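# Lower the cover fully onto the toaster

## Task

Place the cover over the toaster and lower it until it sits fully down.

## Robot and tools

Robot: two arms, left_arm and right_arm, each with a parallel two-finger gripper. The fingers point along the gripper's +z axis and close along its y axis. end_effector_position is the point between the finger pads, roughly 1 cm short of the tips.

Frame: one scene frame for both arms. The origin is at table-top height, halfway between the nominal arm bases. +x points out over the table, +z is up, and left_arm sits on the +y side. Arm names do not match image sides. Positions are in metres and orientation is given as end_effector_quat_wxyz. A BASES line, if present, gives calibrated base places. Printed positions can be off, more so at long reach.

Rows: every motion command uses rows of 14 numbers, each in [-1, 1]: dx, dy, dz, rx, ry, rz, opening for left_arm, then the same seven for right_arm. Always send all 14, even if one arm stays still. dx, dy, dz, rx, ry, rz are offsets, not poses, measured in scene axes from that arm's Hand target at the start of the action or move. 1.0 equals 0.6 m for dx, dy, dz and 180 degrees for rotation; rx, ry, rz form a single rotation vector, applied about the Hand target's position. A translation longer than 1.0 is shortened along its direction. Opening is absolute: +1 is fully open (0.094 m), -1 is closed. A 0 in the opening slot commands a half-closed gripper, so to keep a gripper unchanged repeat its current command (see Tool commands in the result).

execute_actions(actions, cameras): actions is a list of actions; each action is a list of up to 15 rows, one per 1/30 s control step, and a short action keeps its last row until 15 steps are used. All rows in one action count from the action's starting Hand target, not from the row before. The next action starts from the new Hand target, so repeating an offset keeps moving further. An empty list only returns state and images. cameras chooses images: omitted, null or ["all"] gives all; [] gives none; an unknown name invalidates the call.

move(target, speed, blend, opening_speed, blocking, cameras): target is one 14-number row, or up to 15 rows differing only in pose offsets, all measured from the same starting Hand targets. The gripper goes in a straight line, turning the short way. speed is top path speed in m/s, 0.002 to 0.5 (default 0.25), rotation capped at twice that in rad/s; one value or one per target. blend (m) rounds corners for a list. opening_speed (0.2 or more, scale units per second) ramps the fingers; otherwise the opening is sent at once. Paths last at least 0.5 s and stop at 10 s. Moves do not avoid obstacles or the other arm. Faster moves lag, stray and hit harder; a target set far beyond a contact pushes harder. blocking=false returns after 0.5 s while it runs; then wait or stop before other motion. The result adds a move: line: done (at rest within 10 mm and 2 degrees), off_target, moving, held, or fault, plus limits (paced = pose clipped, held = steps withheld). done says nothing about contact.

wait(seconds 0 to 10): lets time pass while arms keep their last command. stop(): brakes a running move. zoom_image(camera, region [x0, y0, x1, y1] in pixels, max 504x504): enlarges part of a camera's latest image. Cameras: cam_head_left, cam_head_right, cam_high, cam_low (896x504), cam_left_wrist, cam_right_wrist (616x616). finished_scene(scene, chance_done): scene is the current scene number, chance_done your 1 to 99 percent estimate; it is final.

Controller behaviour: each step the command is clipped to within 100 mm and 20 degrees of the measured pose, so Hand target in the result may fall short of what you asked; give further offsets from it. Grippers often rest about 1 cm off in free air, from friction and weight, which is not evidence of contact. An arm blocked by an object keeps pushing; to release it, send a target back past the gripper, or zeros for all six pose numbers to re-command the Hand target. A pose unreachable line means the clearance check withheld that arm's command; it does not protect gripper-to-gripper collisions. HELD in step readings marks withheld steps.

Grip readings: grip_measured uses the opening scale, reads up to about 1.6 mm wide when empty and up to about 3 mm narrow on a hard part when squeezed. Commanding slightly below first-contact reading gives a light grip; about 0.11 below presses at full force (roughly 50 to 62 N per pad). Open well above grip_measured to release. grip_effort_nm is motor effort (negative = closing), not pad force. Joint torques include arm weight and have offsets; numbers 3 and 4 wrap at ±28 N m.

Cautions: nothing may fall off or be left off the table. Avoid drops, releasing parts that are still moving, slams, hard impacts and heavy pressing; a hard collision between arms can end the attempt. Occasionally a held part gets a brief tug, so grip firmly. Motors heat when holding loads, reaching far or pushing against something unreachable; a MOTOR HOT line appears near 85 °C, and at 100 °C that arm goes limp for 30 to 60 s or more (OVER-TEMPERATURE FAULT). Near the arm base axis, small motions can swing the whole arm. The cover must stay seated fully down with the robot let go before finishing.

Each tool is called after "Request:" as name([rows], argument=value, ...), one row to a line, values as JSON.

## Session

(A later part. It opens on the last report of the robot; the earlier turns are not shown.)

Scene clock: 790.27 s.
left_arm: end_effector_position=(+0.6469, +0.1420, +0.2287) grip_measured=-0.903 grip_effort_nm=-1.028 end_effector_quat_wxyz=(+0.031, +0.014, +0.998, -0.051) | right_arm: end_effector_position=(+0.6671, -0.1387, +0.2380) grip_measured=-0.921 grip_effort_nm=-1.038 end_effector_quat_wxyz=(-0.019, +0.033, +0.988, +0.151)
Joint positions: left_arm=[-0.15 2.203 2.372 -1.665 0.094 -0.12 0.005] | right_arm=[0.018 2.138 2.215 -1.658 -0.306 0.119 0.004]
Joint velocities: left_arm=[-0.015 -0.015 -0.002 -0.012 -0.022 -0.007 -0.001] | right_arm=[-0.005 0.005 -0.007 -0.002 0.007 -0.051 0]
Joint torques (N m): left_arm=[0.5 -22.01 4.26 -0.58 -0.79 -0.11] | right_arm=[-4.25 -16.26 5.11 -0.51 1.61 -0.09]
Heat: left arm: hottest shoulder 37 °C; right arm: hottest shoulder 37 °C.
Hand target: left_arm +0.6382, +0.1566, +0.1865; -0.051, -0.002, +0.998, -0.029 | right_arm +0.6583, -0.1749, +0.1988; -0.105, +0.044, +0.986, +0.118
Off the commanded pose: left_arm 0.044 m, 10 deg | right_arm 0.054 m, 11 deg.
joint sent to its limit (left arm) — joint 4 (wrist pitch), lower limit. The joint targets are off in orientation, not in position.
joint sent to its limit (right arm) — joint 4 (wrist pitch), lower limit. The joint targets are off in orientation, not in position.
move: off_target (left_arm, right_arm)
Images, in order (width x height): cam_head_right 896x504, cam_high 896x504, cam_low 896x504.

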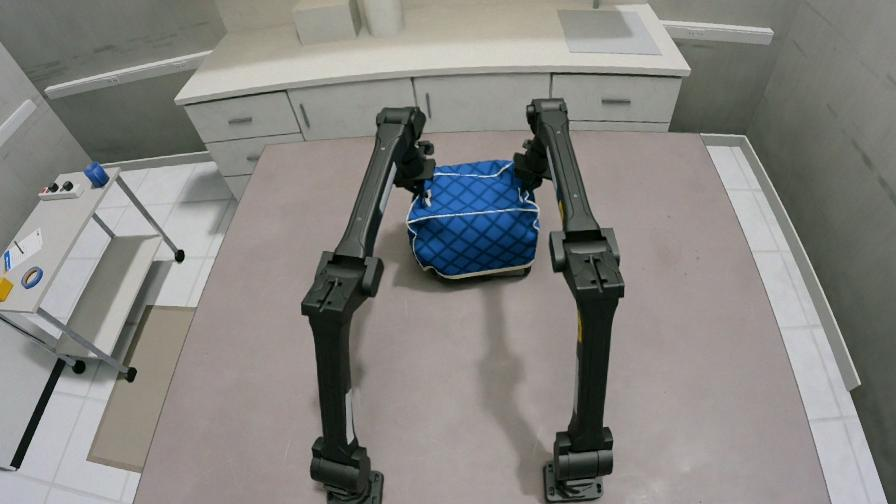

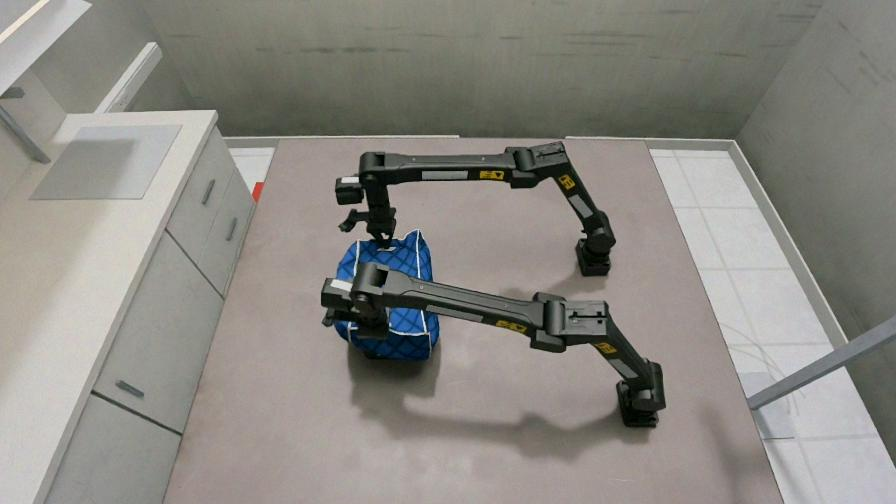

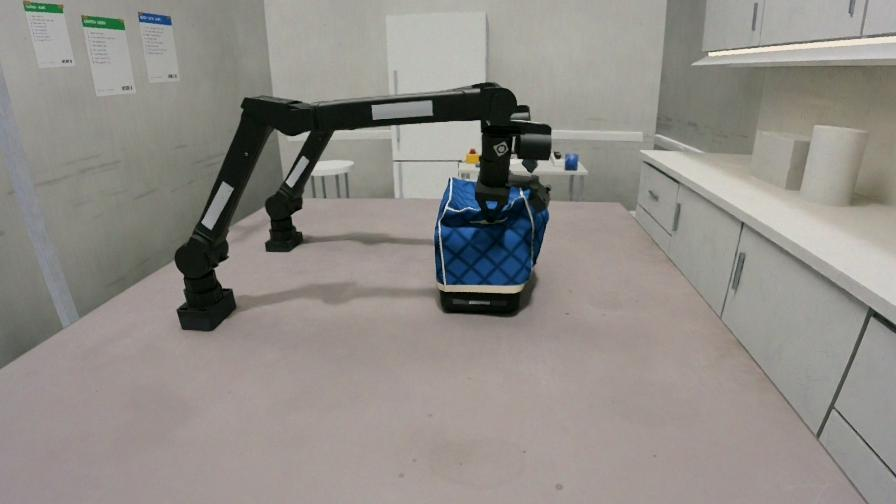

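Wonderful. Lower a bit further with slight centering, then release.

Request:
move(target=[0.01,-0.04,-0.02,0,0,0,-1,-0.02,-0.02,-0.04,0,0,0,-1], speed=0.1, cameras=["cam_high","cam_low","cam_head_right"])

Request:
zoom_image(camera="cam_low", region=[360, 60, 600, 330])

Request:
zoom_image(camera="cam_high", region=[330, 220, 520, 420])

Request:
zoom_image(camera="cam_head_right", region=[350, 60, 600, 310])

Scene clock: 795.60 s.
left_arm: end_effector_position=(+0.6465, +0.1391, +0.2286) grip_measured=-0.903 grip_effort_nm=-1.023 end_effector_quat_wxyz=(+0.031, +0.003, +0.998, -0.045) | right_arm: end_effector_position=(+0.6583, -0.1389, +0.2361) grip_measured=-0.921 grip_effort_nm=-1.043 end_effector_quat_wxyz=(-0.022, +0.020, +0.988, +0.152)
Joint positions: left_arm=[-0.158 2.203 2.372 -1.664 0.08 -0.151 0.005] | right_arm=[0.018 2.115 2.171 -1.649 -0.307 0.093 0.004]
Joint velocities: left_arm=[-0.005 -0.005 -0.007 -0.032 0.037 0.051 0] | right_arm=[-0.005 -0.005 -0.022 -0.017 0.051 -0.007 0]
Joint torques (N m): left_arm=[-1.14 -18.9 6.53 -0.7 -0.28 -0.1] | right_arm=[-5.25 -14.45 3.78 -0.9 1.89 -0.15]
Heat: left arm: hottest shoulder 36 °C; right arm: hottest shoulder 38 °C.
Hand target: left_arm +0.6440, +0.1328, +0.1741; -0.052, -0.002, +0.998, -0.029 | right_arm +0.6460, -0.1870, +0.1749; -0.105, +0.044, +0.986, +0.118
Off the commanded pose: left_arm 0.055 m, 10 deg | right_arm 0.079 m, 11 deg.
joint sent to its limit (left arm) — joint 4 (wrist pitch), lower limit. The joint targets are off in orientation, not in position.
joint sent to its limit (right arm) — joint 4 (wrist pitch), lower limit. The joint targets are off in position, not in orientation.
move: off_target (left_arm, right_arm)
Images, in order (width x height): cam_head_right 896x504, cam_high 896x504, cam_low 896x504.

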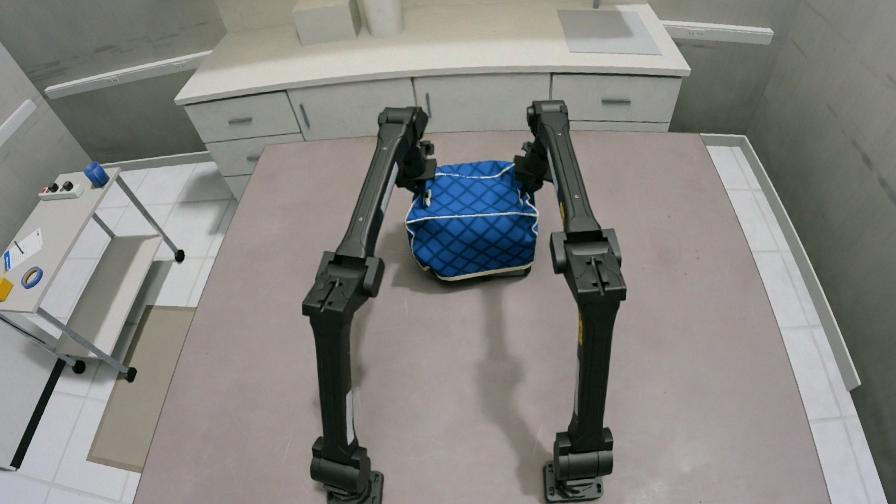

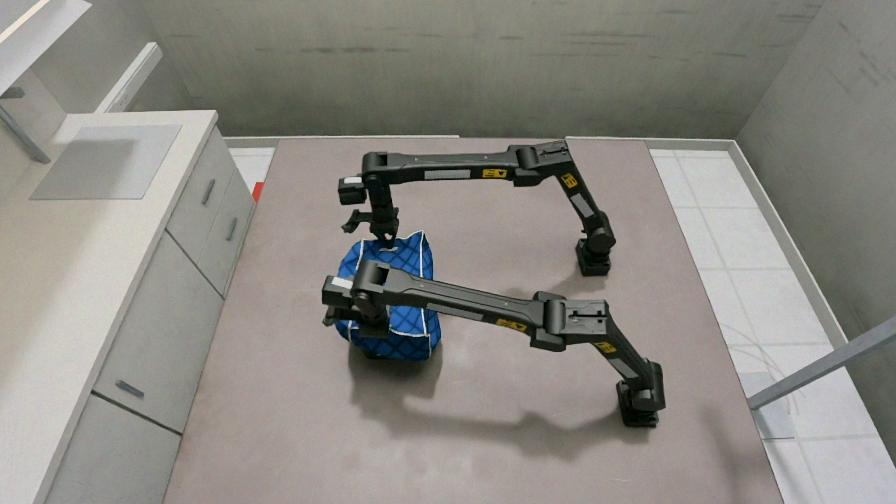

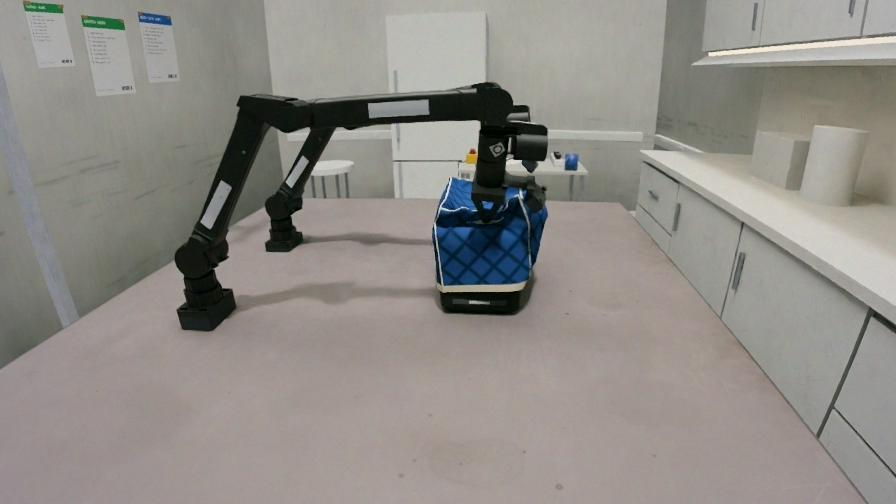

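Scaled by 1.867.

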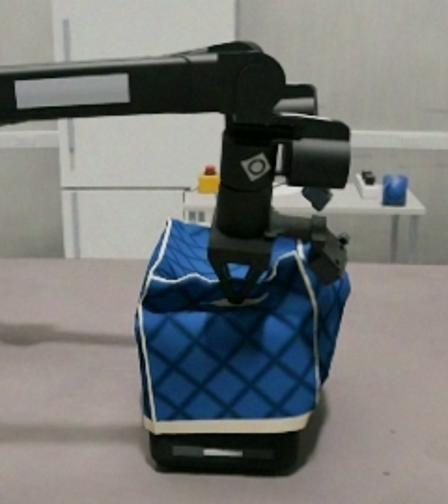

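Scaled by 2.520.

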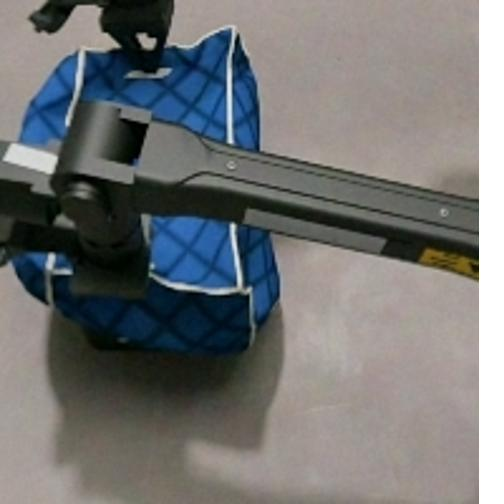

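Scaled by 2.016.

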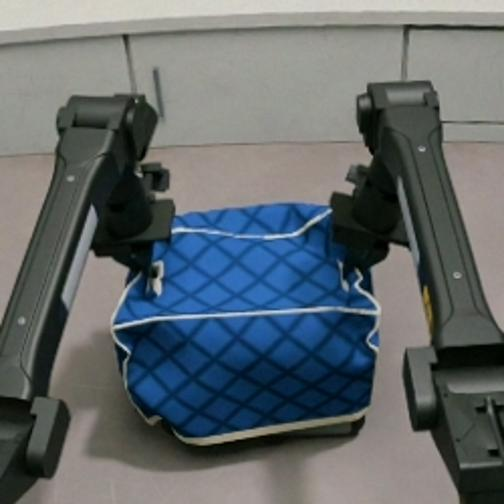

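Request:
move(target=[0,0,0.09,0,0,0,-1,0.02,0.06,0.1,0,0,0,-1], speed=0.1, cameras=[])

Request:
move(target=[0,0,0,0,0,0,0.3,0,0,0,0,0,0,0.3], opening_speed=1, cameras=[])

Request:
move(target=[0,0.01,0.25,0,0,0,0.3,0,-0.01,0.25,0,0,0,0.3], speed=0.12)

Request:
zoom_image(camera="cam_low", region=[360, 60, 600, 330])

Request:
zoom_image(camera="cam_high", region=[330, 220, 520, 420])

Request:
zoom_image(camera="cam_head_right", region=[350, 60, 600, 310])

Scene clock: 802.07 s.
left_arm: end_effector_position=(+0.6466, +0.1380, +0.2310) grip_measured=-0.903 grip_effort_nm=-1.028 end_effector_quat_wxyz=(+0.033, +0.000, +0.998, -0.045) | right_arm: end_effector_position=(+0.6584, -0.1361, +0.2395) grip_measured=-0.921 grip_effort_nm=-1.033 end_effector_quat_wxyz=(-0.022, +0.039, +0.988, +0.147)
Joint positions: left_arm=[-0.159 2.202 2.376 -1.666 0.08 -0.158 0.005] | right_arm=[0.025 2.112 2.176 -1.65 -0.297 0.139 0.004]
Joint velocities: left_arm=[0.005 0.005 0.002 -0.002 -0.037 -0.066 -0.001] | right_arm=[-0.015 -0.024 -0.002 -0.002 0.022 0.007 0]
Joint torques (N m): left_arm=[-0.85 -24.06 8.21 -0.72 -0.18 -0.11] | right_arm=[-2.08 -17.2 10.61 -0.87 1.08 0.23]
Heat: left arm: hottest shoulder 36 °C; right arm: hottest shoulder 38 °C.
Hand target: left_arm +0.6438, +0.1322, +0.2281; -0.052, -0.002, +0.998, -0.029 | right_arm +0.6587, -0.1509, +0.2353; -0.105, +0.044, +0.986, +0.119
Off the commanded pose: left_arm 0.007 m, 10 deg | right_arm 0.016 m, 10 deg.
joint sent to its limit (left arm) — joint 4 (wrist pitch), lower limit. The joint targets are off in orientation, not in position.
joint sent to its limit (right arm) — joint 4 (wrist pitch), lower limit. The joint targets are off in orientation, not in position.
move: off_target (left_arm, right_arm)
No camera images: "cameras" was empty.

Scene clock: 803.77 s.
left_arm: end_effector_position=(+0.6431, +0.1385, +0.2307) grip_measured=+0.297 grip_effort_nm=0.115 end_effector_quat_wxyz=(+0.026, -0.004, +0.999, -0.043) | right_arm: end_effector_position=(+0.6533, -0.1430, +0.2383) grip_measured=+0.297 grip_effort_nm=0.105 end_effector_quat_wxyz=(-0.032, +0.042, +0.990, +0.131)
Joint positions: left_arm=[-0.16 2.202 2.376 -1.68 0.077 -0.165 0.061] | right_arm=[0.022 2.112 2.176 -1.673 -0.268 0.139 0.061]
Joint velocities: left_arm=[-0.005 -0.005 0.002 -0.007 -0.051 0.037 0.001] | right_arm=[-0.005 -0.024 0.002 0.002 -0.125 0.007 0]
Joint torques (N m): left_arm=[-1.14 -24.29 8.14 -0.29 -0.07 -0.03] | right_arm=[-1.85 -17.32 10.55 -0.1 0.06 0.22]
Heat: left arm: hottest shoulder 36 °C; right arm: hottest shoulder 38 °C.
Hand target: left_arm +0.6438, +0.1320, +0.2281; -0.052, -0.002, +0.998, -0.029 | right_arm +0.6587, -0.1510, +0.2353; -0.105, +0.044, +0.986, +0.119
Off the commanded pose: left_arm 0.007 m, 9 deg | right_arm 0.010 m, 8 deg.
joint sent to its limit (left arm) — joint 4 (wrist pitch), lower limit. The joint targets are off in orientation, not in position.
joint sent to its limit (right arm) — joint 4 (wrist pitch), lower limit. The joint targets are off in orientation, not in position.
move: off_target (left_arm, right_arm)
No camera images: "cameras" was empty.

Scene clock: 805.70 s.
left_arm: end_effector_position=(+0.6459, +0.1381, +0.3377) grip_measured=+0.298 grip_effort_nm=0.115 end_effector_quat_wxyz=(+0.125, -0.005, +0.990, -0.060) | right_arm: end_effector_position=(+0.6564, -0.1498, +0.3520) grip_measured=+0.298 grip_effort_nm=0.105 end_effector_quat_wxyz=(+0.071, +0.062, +0.984, +0.148)
Joint positions: left_arm=[-0.16 2.111 2.489 -1.68 0.077 -0.175 0.061] | right_arm=[0.009 1.995 2.277 -1.673 -0.279 0.197 0.061]
Joint velocities: left_arm=[0.005 0.005 -0.012 -0.007 0.037 0.007 0] | right_arm=[-0.005 0.005 0.022 0.012 0.022 -0.022 0]
Joint torques (N m): left_arm=[-0.73 -26.29 10.54 0.05 0.07 -0.03] | right_arm=[-1.9 -18.32 13.93 0.25 -0.32 0.26]
Heat: left arm: hottest shoulder 36 °C; right arm: hottest shoulder 38 °C.
Hand target: left_arm +0.6435, +0.1358, +0.3781; -0.047, +0.001, +0.998, -0.031 | right_arm +0.6609, -0.1573, +0.3864; -0.100, +0.045, +0.987, +0.120
Off the commanded pose: left_arm 0.040 m, 21 deg; orientation clipped | right_arm 0.034 m, 21 deg; orientation clipped.
joint sent to its limit (left arm) — joint 4 (wrist pitch), lower limit. The joint targets are off in orientation, not in position.
joint sent to its limit (right arm) — joint 4 (wrist pitch), lower limit. The joint targets are off in orientation, not in position.
move: off_target (left_arm, right_arm); limits=paced

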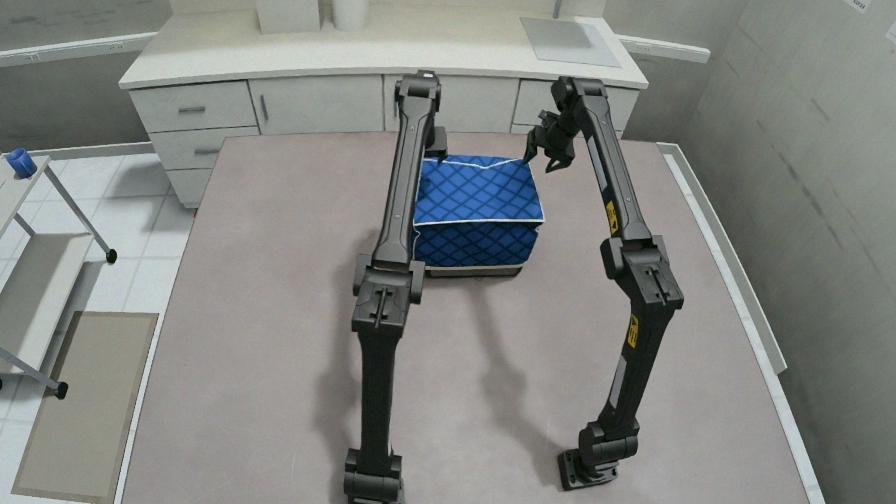

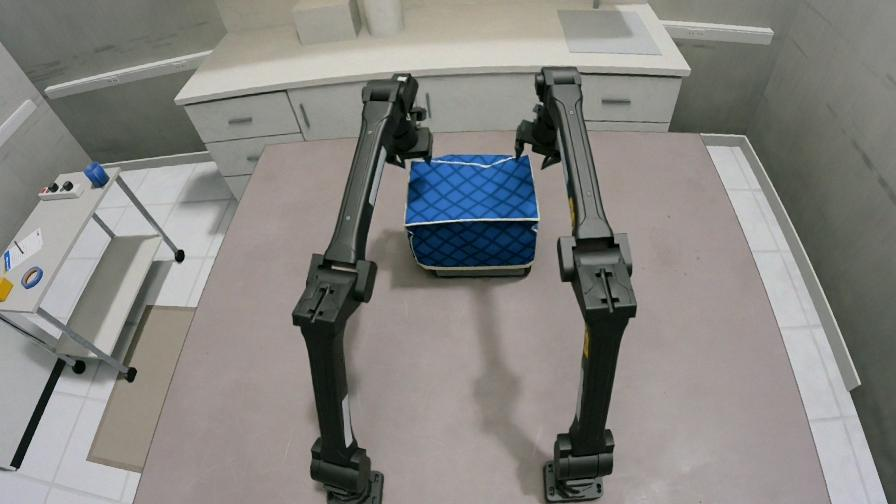

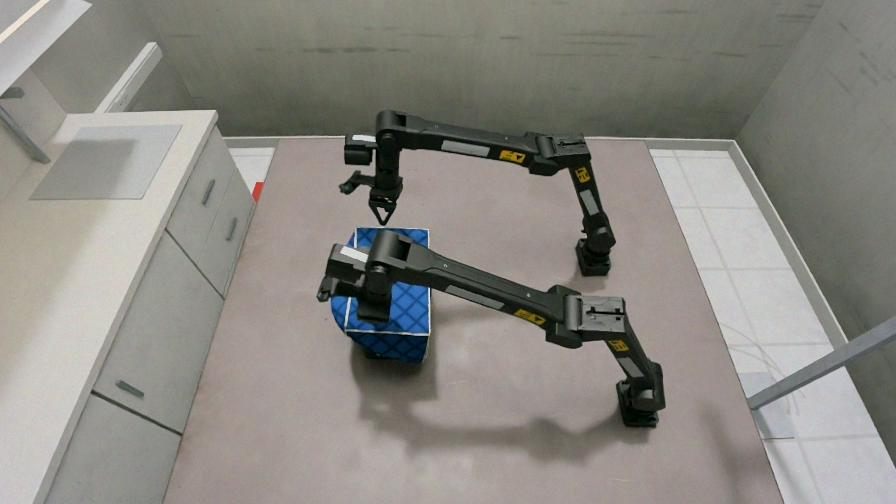

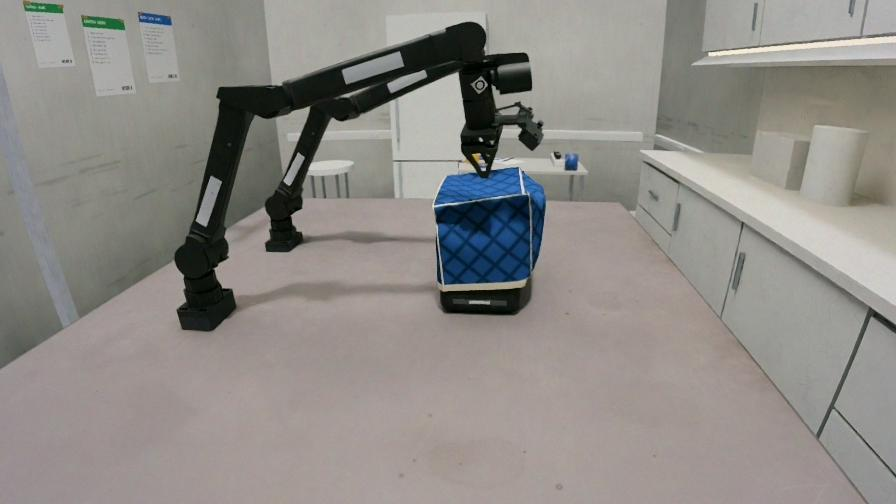

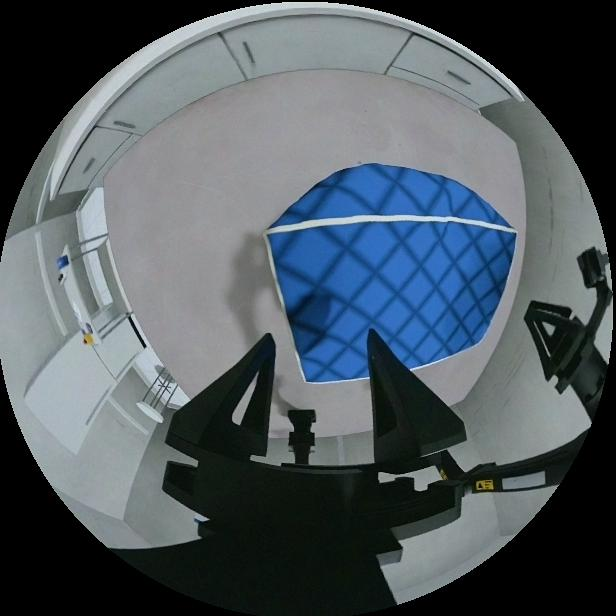

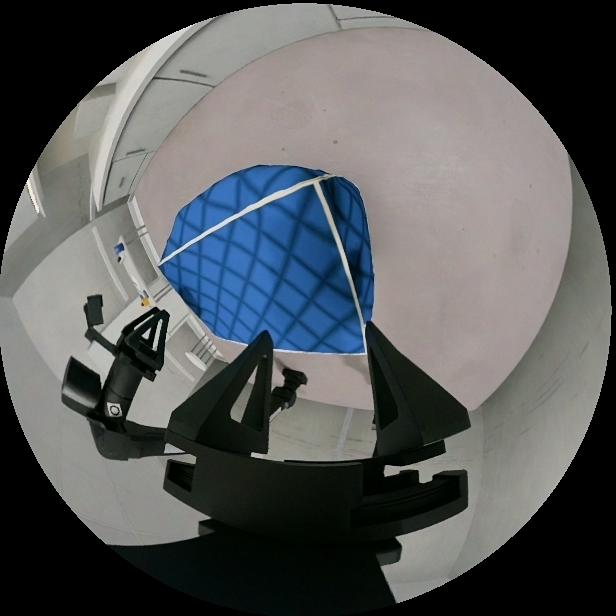

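Scaled by 1.867.

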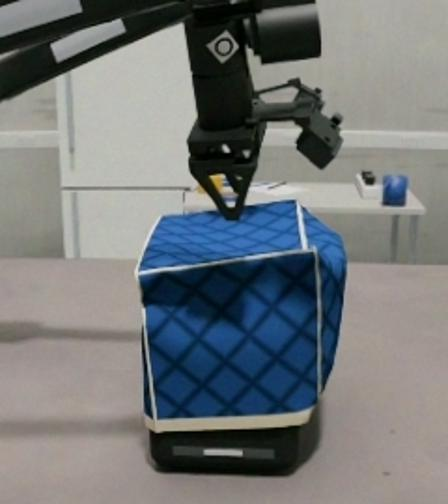

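Scaled by 2.520.

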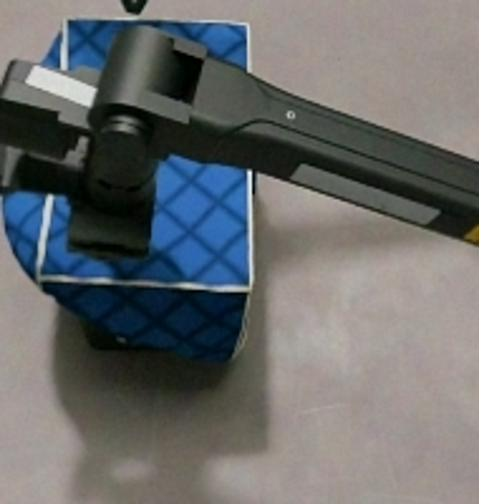

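Scaled by 2.016.

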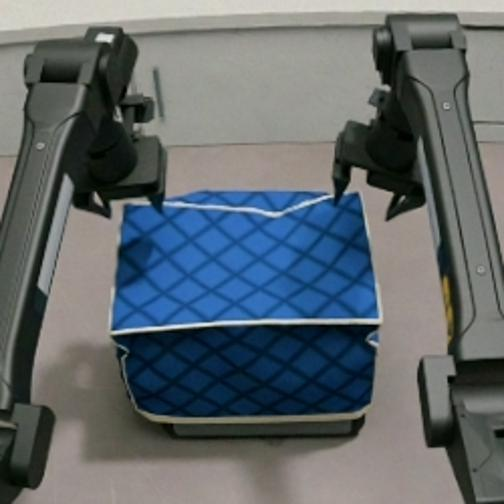

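Request:
move(target=[0.12,0.3,-0.05,0,-0.05,0,0.3,0,-0.1,0,0,0,0,0.3], cameras=["cam_high","cam_left_wrist"])

Request:
zoom_image(camera="cam_high", region=[310, 220, 480, 390])

Request:
zoom_image(camera="cam_left_wrist", region=[250, 100, 550, 400])

Scene clock: 813.87 s.
left_arm: end_effector_position=(+0.7139, +0.3136, +0.3423) grip_measured=+0.298 grip_effort_nm=0.110 end_effector_quat_wxyz=(+0.203, -0.008, +0.979, -0.023) | right_arm: end_effector_position=(+0.6607, -0.2120, +0.3520) grip_measured=+0.298 grip_effort_nm=0.105 end_effector_quat_wxyz=(+0.082, +0.084, +0.983, +0.143)
Joint positions: left_arm=[0.086 2.302 2.816 -1.68 0.078 0.058 0.061] | right_arm=[-0.087 1.995 2.277 -1.673 -0.279 0.147 0.061]
Joint velocities: left_arm=[-0.005 -0.005 0.002 0.002 -0.007 0.022 -0.001] | right_arm=[-0.015 0.005 -0.027 -0.007 0.037 0.022 0]
Joint torques (N m): left_arm=[0.15 -25.11 10.13 0.31 -0.08 0.16] | right_arm=[-1.55 -18.78 12.93 0.29 0.04 -0.07]
Heat: left arm: hottest shoulder 37 °C; right arm: hottest shoulder 38 °C.
Hand target: left_arm +0.7175, +0.3158, +0.3518; +0.034, +0.004, +0.999, -0.031 | right_arm +0.6611, -0.2174, +0.3863; -0.087, +0.048, +0.988, +0.121
Off the commanded pose: left_arm 0.006 m, 20 deg | right_arm 0.035 m, 22 deg; orientation clipped.
joint sent to its limit (left arm) — joint 4 (wrist pitch), lower limit. The joint targets are off in orientation, not in position.
joint sent to its limit (right arm) — joint 4 (wrist pitch), lower limit. The joint targets are off in orientation, not in position.
move: off_target (left_arm, right_arm); limits=paced
Images, in order (width x height): cam_high 896x504, cam_left_wrist 616x616.

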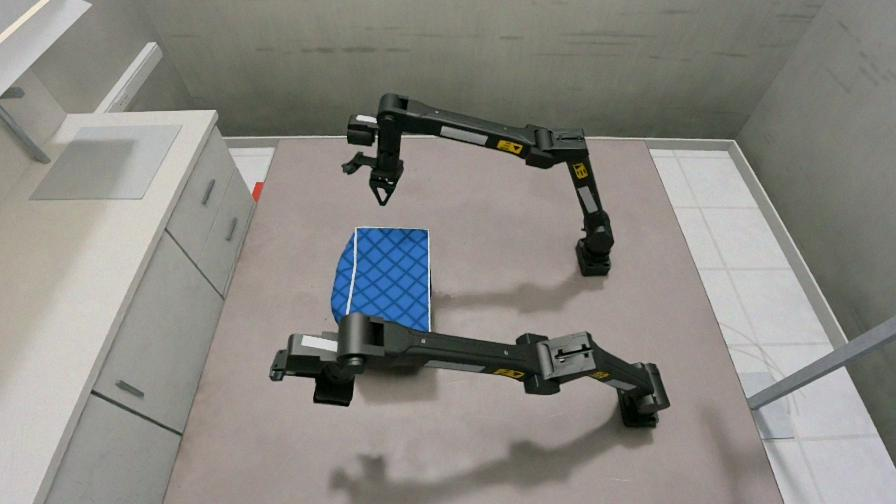

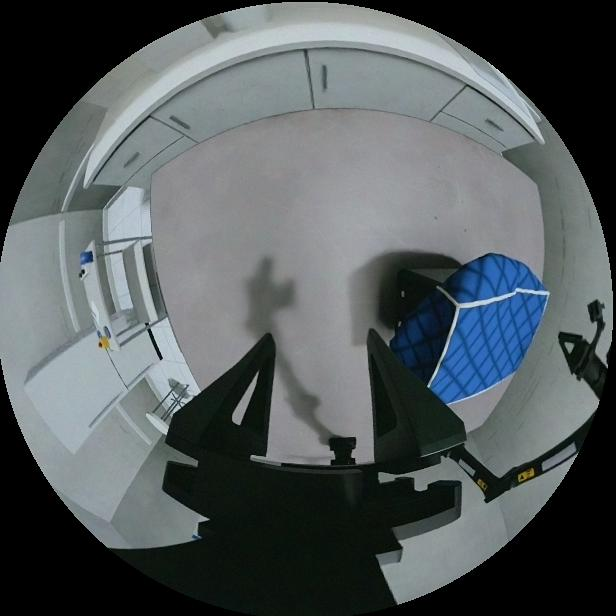

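Scaled by 2.965.

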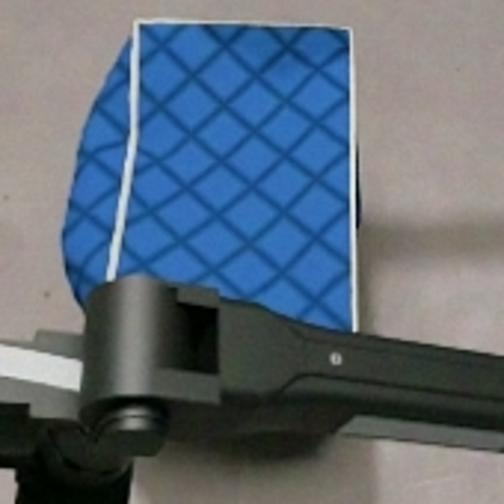

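Scaled by 1.680 from the camera's 616x616 image, which has a finer 880x880 frame.

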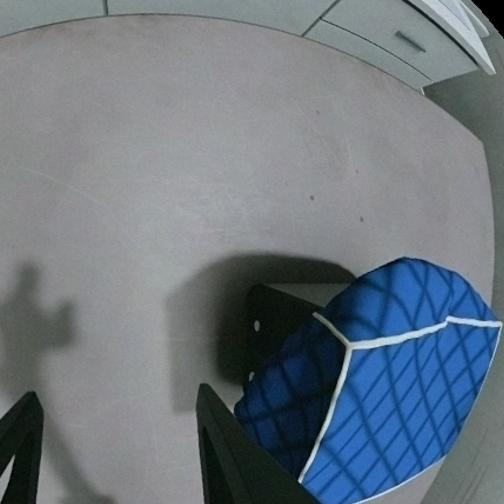

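Request:
move([
  [-0.07,-0.28,0.02,0,0,0,0.5,0,0,0,0,0,0,0.3],
  [-0.06,-0.28,-0.14,0,0,0,0.5,0,0,0,0,0,0,0.3],
], cameras=["cam_left_wrist","cam_high"])

Request:
zoom_image(camera="cam_left_wrist", region=[200, 150, 450, 400])

Scene clock: 823.23 s.
left_arm: end_effector_position=(+0.6769, +0.1443, +0.2761) grip_measured=+0.498 grip_effort_nm=0.110 end_effector_quat_wxyz=(+0.099, +0.010, +0.994, -0.038) | right_arm: end_effector_position=(+0.6607, -0.2122, +0.3519) grip_measured=+0.298 grip_effort_nm=0.110 end_effector_quat_wxyz=(+0.082, +0.084, +0.983, +0.142)
Joint positions: left_arm=[-0.152 2.245 2.562 -1.681 0.047 -0.132 0.07] | right_arm=[-0.087 1.995 2.277 -1.673 -0.278 0.146 0.061]
Joint velocities: left_arm=[-0.005 -0.015 -0.002 0.012 -0.037 0.037 -0.001] | right_arm=[-0.015 -0.005 0.002 0.002 -0.007 -0.022 -0.001]
Joint torques (N m): left_arm=[0.38 -24.18 7.66 -0.01 0.18 -0.03] | right_arm=[-1.73 -18.84 12.89 0.28 0.02 -0.07]
Heat: left arm: hottest shoulder 38 °C; right arm: hottest shoulder 38 °C.
Hand target: left_arm +0.6800, +0.1497, +0.2646; +0.032, +0.002, +0.999, -0.030 | right_arm +0.6611, -0.2174, +0.3863; -0.087, +0.048, +0.988, +0.121
Off the commanded pose: left_arm 0.010 m, 8 deg | right_arm 0.035 m, 20 deg.
joint sent to its limit (left arm) — joint 4 (wrist pitch), lower limit. The joint targets are off in position and orientation.
joint sent to its limit (right arm) — joint 4 (wrist pitch), lower limit. The joint targets are off in orientation, not in position.
move: off_target (left_arm, right_arm)
Images, in order (width x height): cam_high 896x504, cam_left_wrist 616x616.

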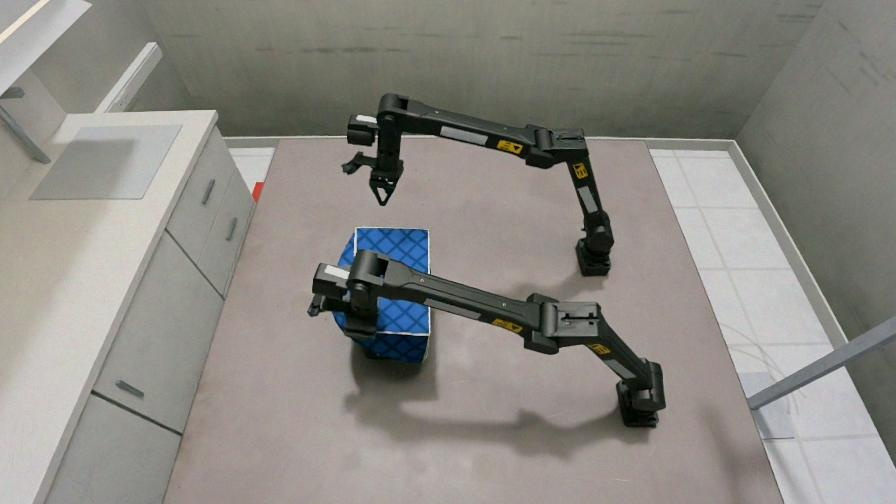

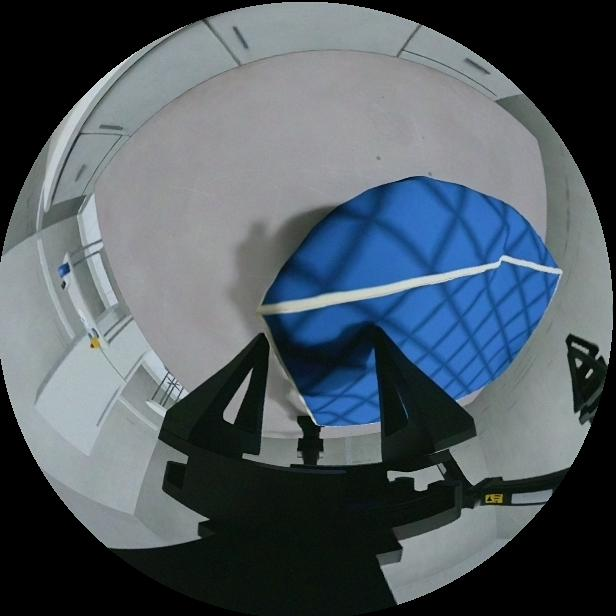

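Scaled by 2.016 from the camera's 616x616 image, which has a finer 880x880 frame.

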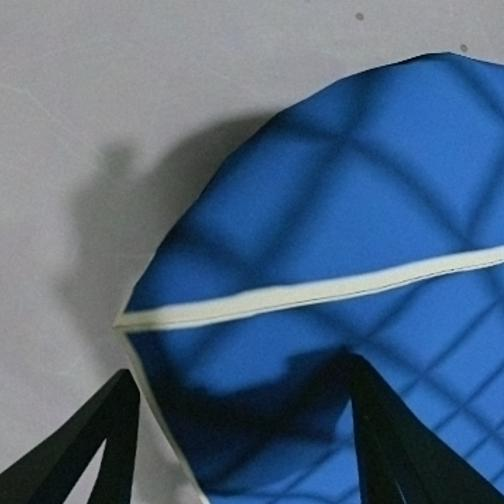

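Request:
move([
  [0.02,0.02,-0.09,0,0,0,0.5,0,0,0,0,0,0,0.3],
], speed=0.1, cameras=[])

Request:
move(target=[0,0,0,0,0,0,-1,0,0,0,0,0,0,0.3], opening_speed=1, cameras=["cam_left_wrist"])

Request:
move([
  [0,0.02,0.2,0,0,0,-1,0,0,0,0,0,0,0.3],
  [0.12,0.03,0.22,0,0,0,-1,0,0,0,0,0,0,0.3],
], speed=0.12, cameras=["cam_left_wrist","cam_high","cam_head_right","cam_low"])

Scene clock: 828.93 s.
left_arm: end_effector_position=(+0.6852, +0.1518, +0.2306) grip_measured=+0.498 grip_effort_nm=0.100 end_effector_quat_wxyz=(+0.067, +0.003, +0.997, -0.036) | right_arm: end_effector_position=(+0.6607, -0.2122, +0.3519) grip_measured=+0.298 grip_effort_nm=0.105 end_effector_quat_wxyz=(+0.082, +0.084, +0.983, +0.142)
Joint positions: left_arm=[-0.139 2.309 2.562 -1.681 0.054 -0.131 0.07] | right_arm=[-0.087 1.995 2.277 -1.673 -0.278 0.146 0.061]
Joint velocities: left_arm=[-0.005 0.005 -0.002 -0.007 -0.007 -0.037 -0.001] | right_arm=[-0.005 0.005 -0.012 -0.007 -0.007 0.007 0]
Joint torques (N m): left_arm=[1.08 -23.18 8.69 -0.09 0 0.17] | right_arm=[-1.49 -18.78 12.89 0.28 0.02 -0.08]
Heat: left arm: hottest shoulder 38 °C; right arm: hottest shoulder 38 °C.
Hand target: left_arm +0.6923, +0.1622, +0.2109; +0.032, +0.001, +0.999, -0.030 | right_arm +0.6611, -0.2174, +0.3863; -0.087, +0.048, +0.988, +0.121
Off the commanded pose: left_arm 0.023 m, 4 deg | right_arm 0.035 m, 20 deg.
joint sent to its limit (left arm) — joint 4 (wrist pitch), lower limit. The joint targets are off in orientation, not in position.
joint sent to its limit (right arm) — joint 4 (wrist pitch), lower limit. The joint targets are off in orientation, not in position.
move: off_target (left_arm, right_arm)
No camera images: "cameras" was empty.

Scene clock: 830.63 s.
left_arm: end_effector_position=(+0.6853, +0.1505, +0.2288) grip_measured=-0.891 grip_effort_nm=-1.023 end_effector_quat_wxyz=(+0.065, +0.003, +0.997, -0.040) | right_arm: end_effector_position=(+0.6607, -0.2122, +0.3519) grip_measured=+0.298 grip_effort_nm=0.105 end_effector_quat_wxyz=(+0.082, +0.084, +0.983, +0.142)
Joint positions: left_arm=[-0.138 2.312 2.562 -1.681 0.063 -0.131 0.005] | right_arm=[-0.087 1.995 2.277 -1.673 -0.278 0.145 0.061]
Joint velocities: left_arm=[-0.015 0.005 -0.002 -0.022 -0.066 0.022 0] | right_arm=[-0.024 -0.005 0.002 0.012 0.037 -0.081 0]
Joint torques (N m): left_arm=[0.97 -23.53 8.77 -0.09 -0.33 0.16] | right_arm=[-1.55 -18.84 12.9 0.28 0.02 -0.07]
Heat: left arm: hottest shoulder 38 °C; right arm: hottest shoulder 38 °C.
Hand target: left_arm +0.6923, +0.1622, +0.2109; +0.032, +0.001, +0.999, -0.030 | right_arm +0.6611, -0.2174, +0.3863; -0.087, +0.048, +0.988, +0.121
Off the commanded pose: left_arm 0.022 m, 4 deg | right_arm 0.035 m, 20 deg.
joint sent to its limit (left arm) — joint 4 (wrist pitch), lower limit. The joint targets are off in orientation, not in position.
joint sent to its limit (right arm) — joint 4 (wrist pitch), lower limit. The joint targets are off in orientation, not in position.
move: off_target (left_arm, right_arm)
Images, in order (width x height): cam_left_wrist 616x616.

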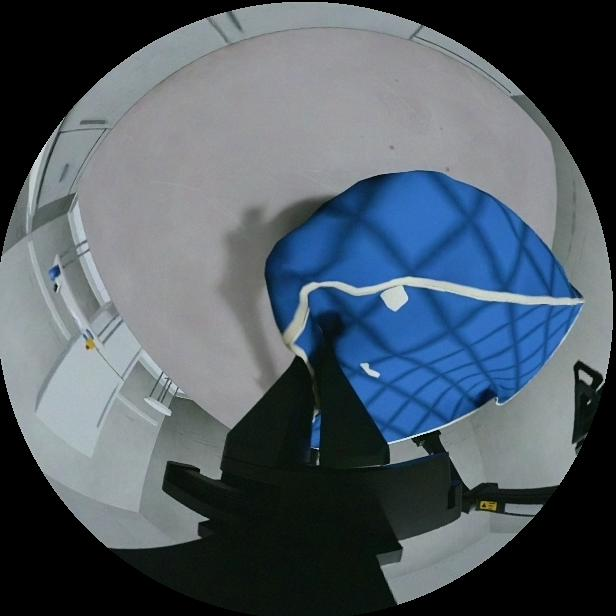

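Scene clock: 833.03 s.
left_arm: end_effector_position=(+0.7284, +0.1368, +0.2960) grip_measured=-0.891 grip_effort_nm=-1.028 end_effector_quat_wxyz=(+0.181, +0.017, +0.981, -0.069) | right_arm: end_effector_position=(+0.6607, -0.2122, +0.3519) grip_measured=+0.298 grip_effort_nm=0.115 end_effector_quat_wxyz=(+0.082, +0.084, +0.983, +0.142)
Joint positions: left_arm=[-0.142 2.381 2.836 -1.648 0.091 -0.121 0.005] | right_arm=[-0.087 1.995 2.277 -1.673 -0.278 0.145 0.061]
Joint velocities: left_arm=[0.005 -0.005 -0.002 -0.017 -0.037 -0.007 0] | right_arm=[-0.005 -0.024 -0.002 0.022 0.139 -0.081 0.001]
Joint torques (N m): left_arm=[3.96 -27.46 12.83 3.1 -0.73 0.1] | right_arm=[-1.49 -18.78 12.93 0.27 0.01 -0.08]
Heat: left arm: hottest shoulder 38 °C; right arm: hottest shoulder 38 °C.
Hand target: left_arm +0.7646, +0.1776, +0.3437; +0.032, +0.005, +0.999, -0.031 | right_arm +0.6611, -0.2174, +0.3863; -0.087, +0.048, +0.988, +0.121
Off the commanded pose: left_arm 0.073 m, 18 deg | right_arm 0.035 m, 20 deg.
elbow stopped short (left arm): the move would have taken joint 3 (elbow) straighter than the controller allows.
joint sent to its limit (right arm) — joint 4 (wrist pitch), lower limit. The joint targets are off in orientation, not in position.
move: off_target (left_arm, right_arm)
Images, in order (width x height): cam_head_right 896x504, cam_high 896x504, cam_low 896x504, cam_left_wrist 616x616.

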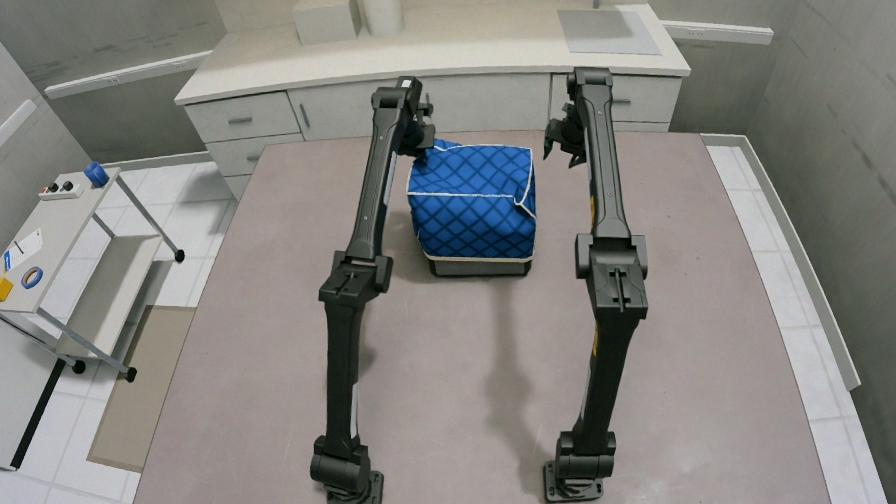

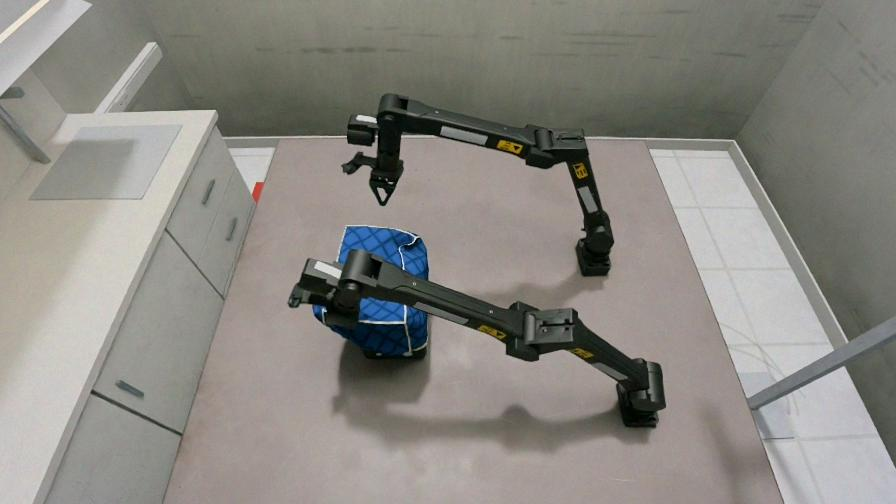

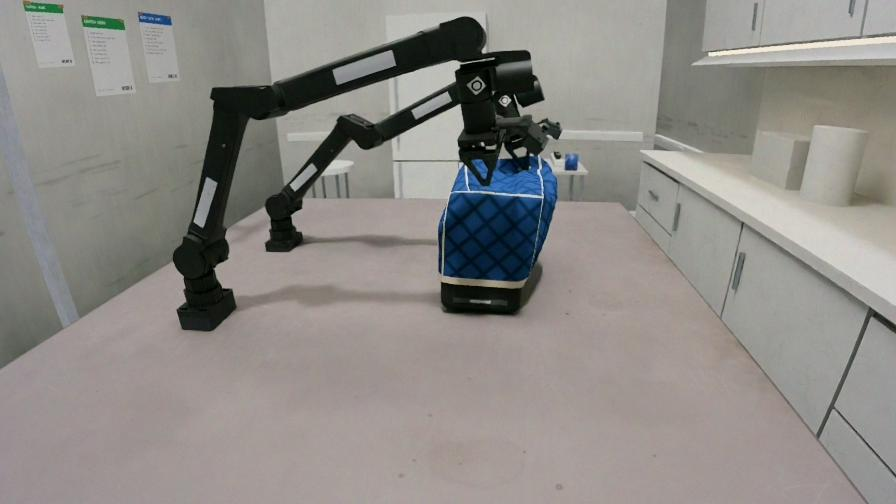

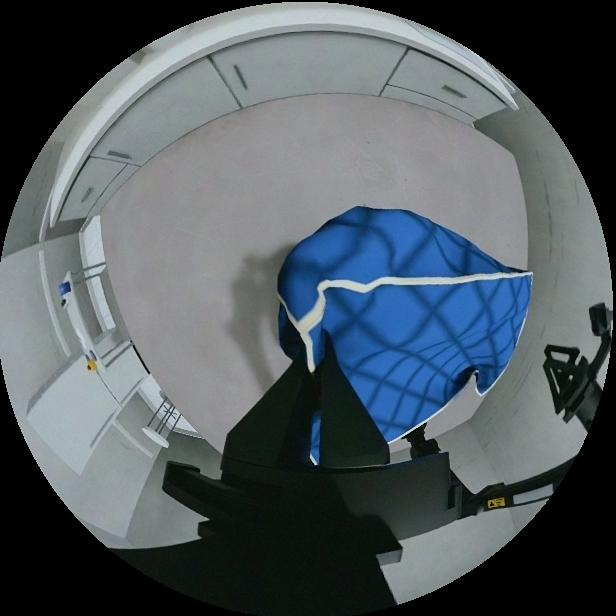

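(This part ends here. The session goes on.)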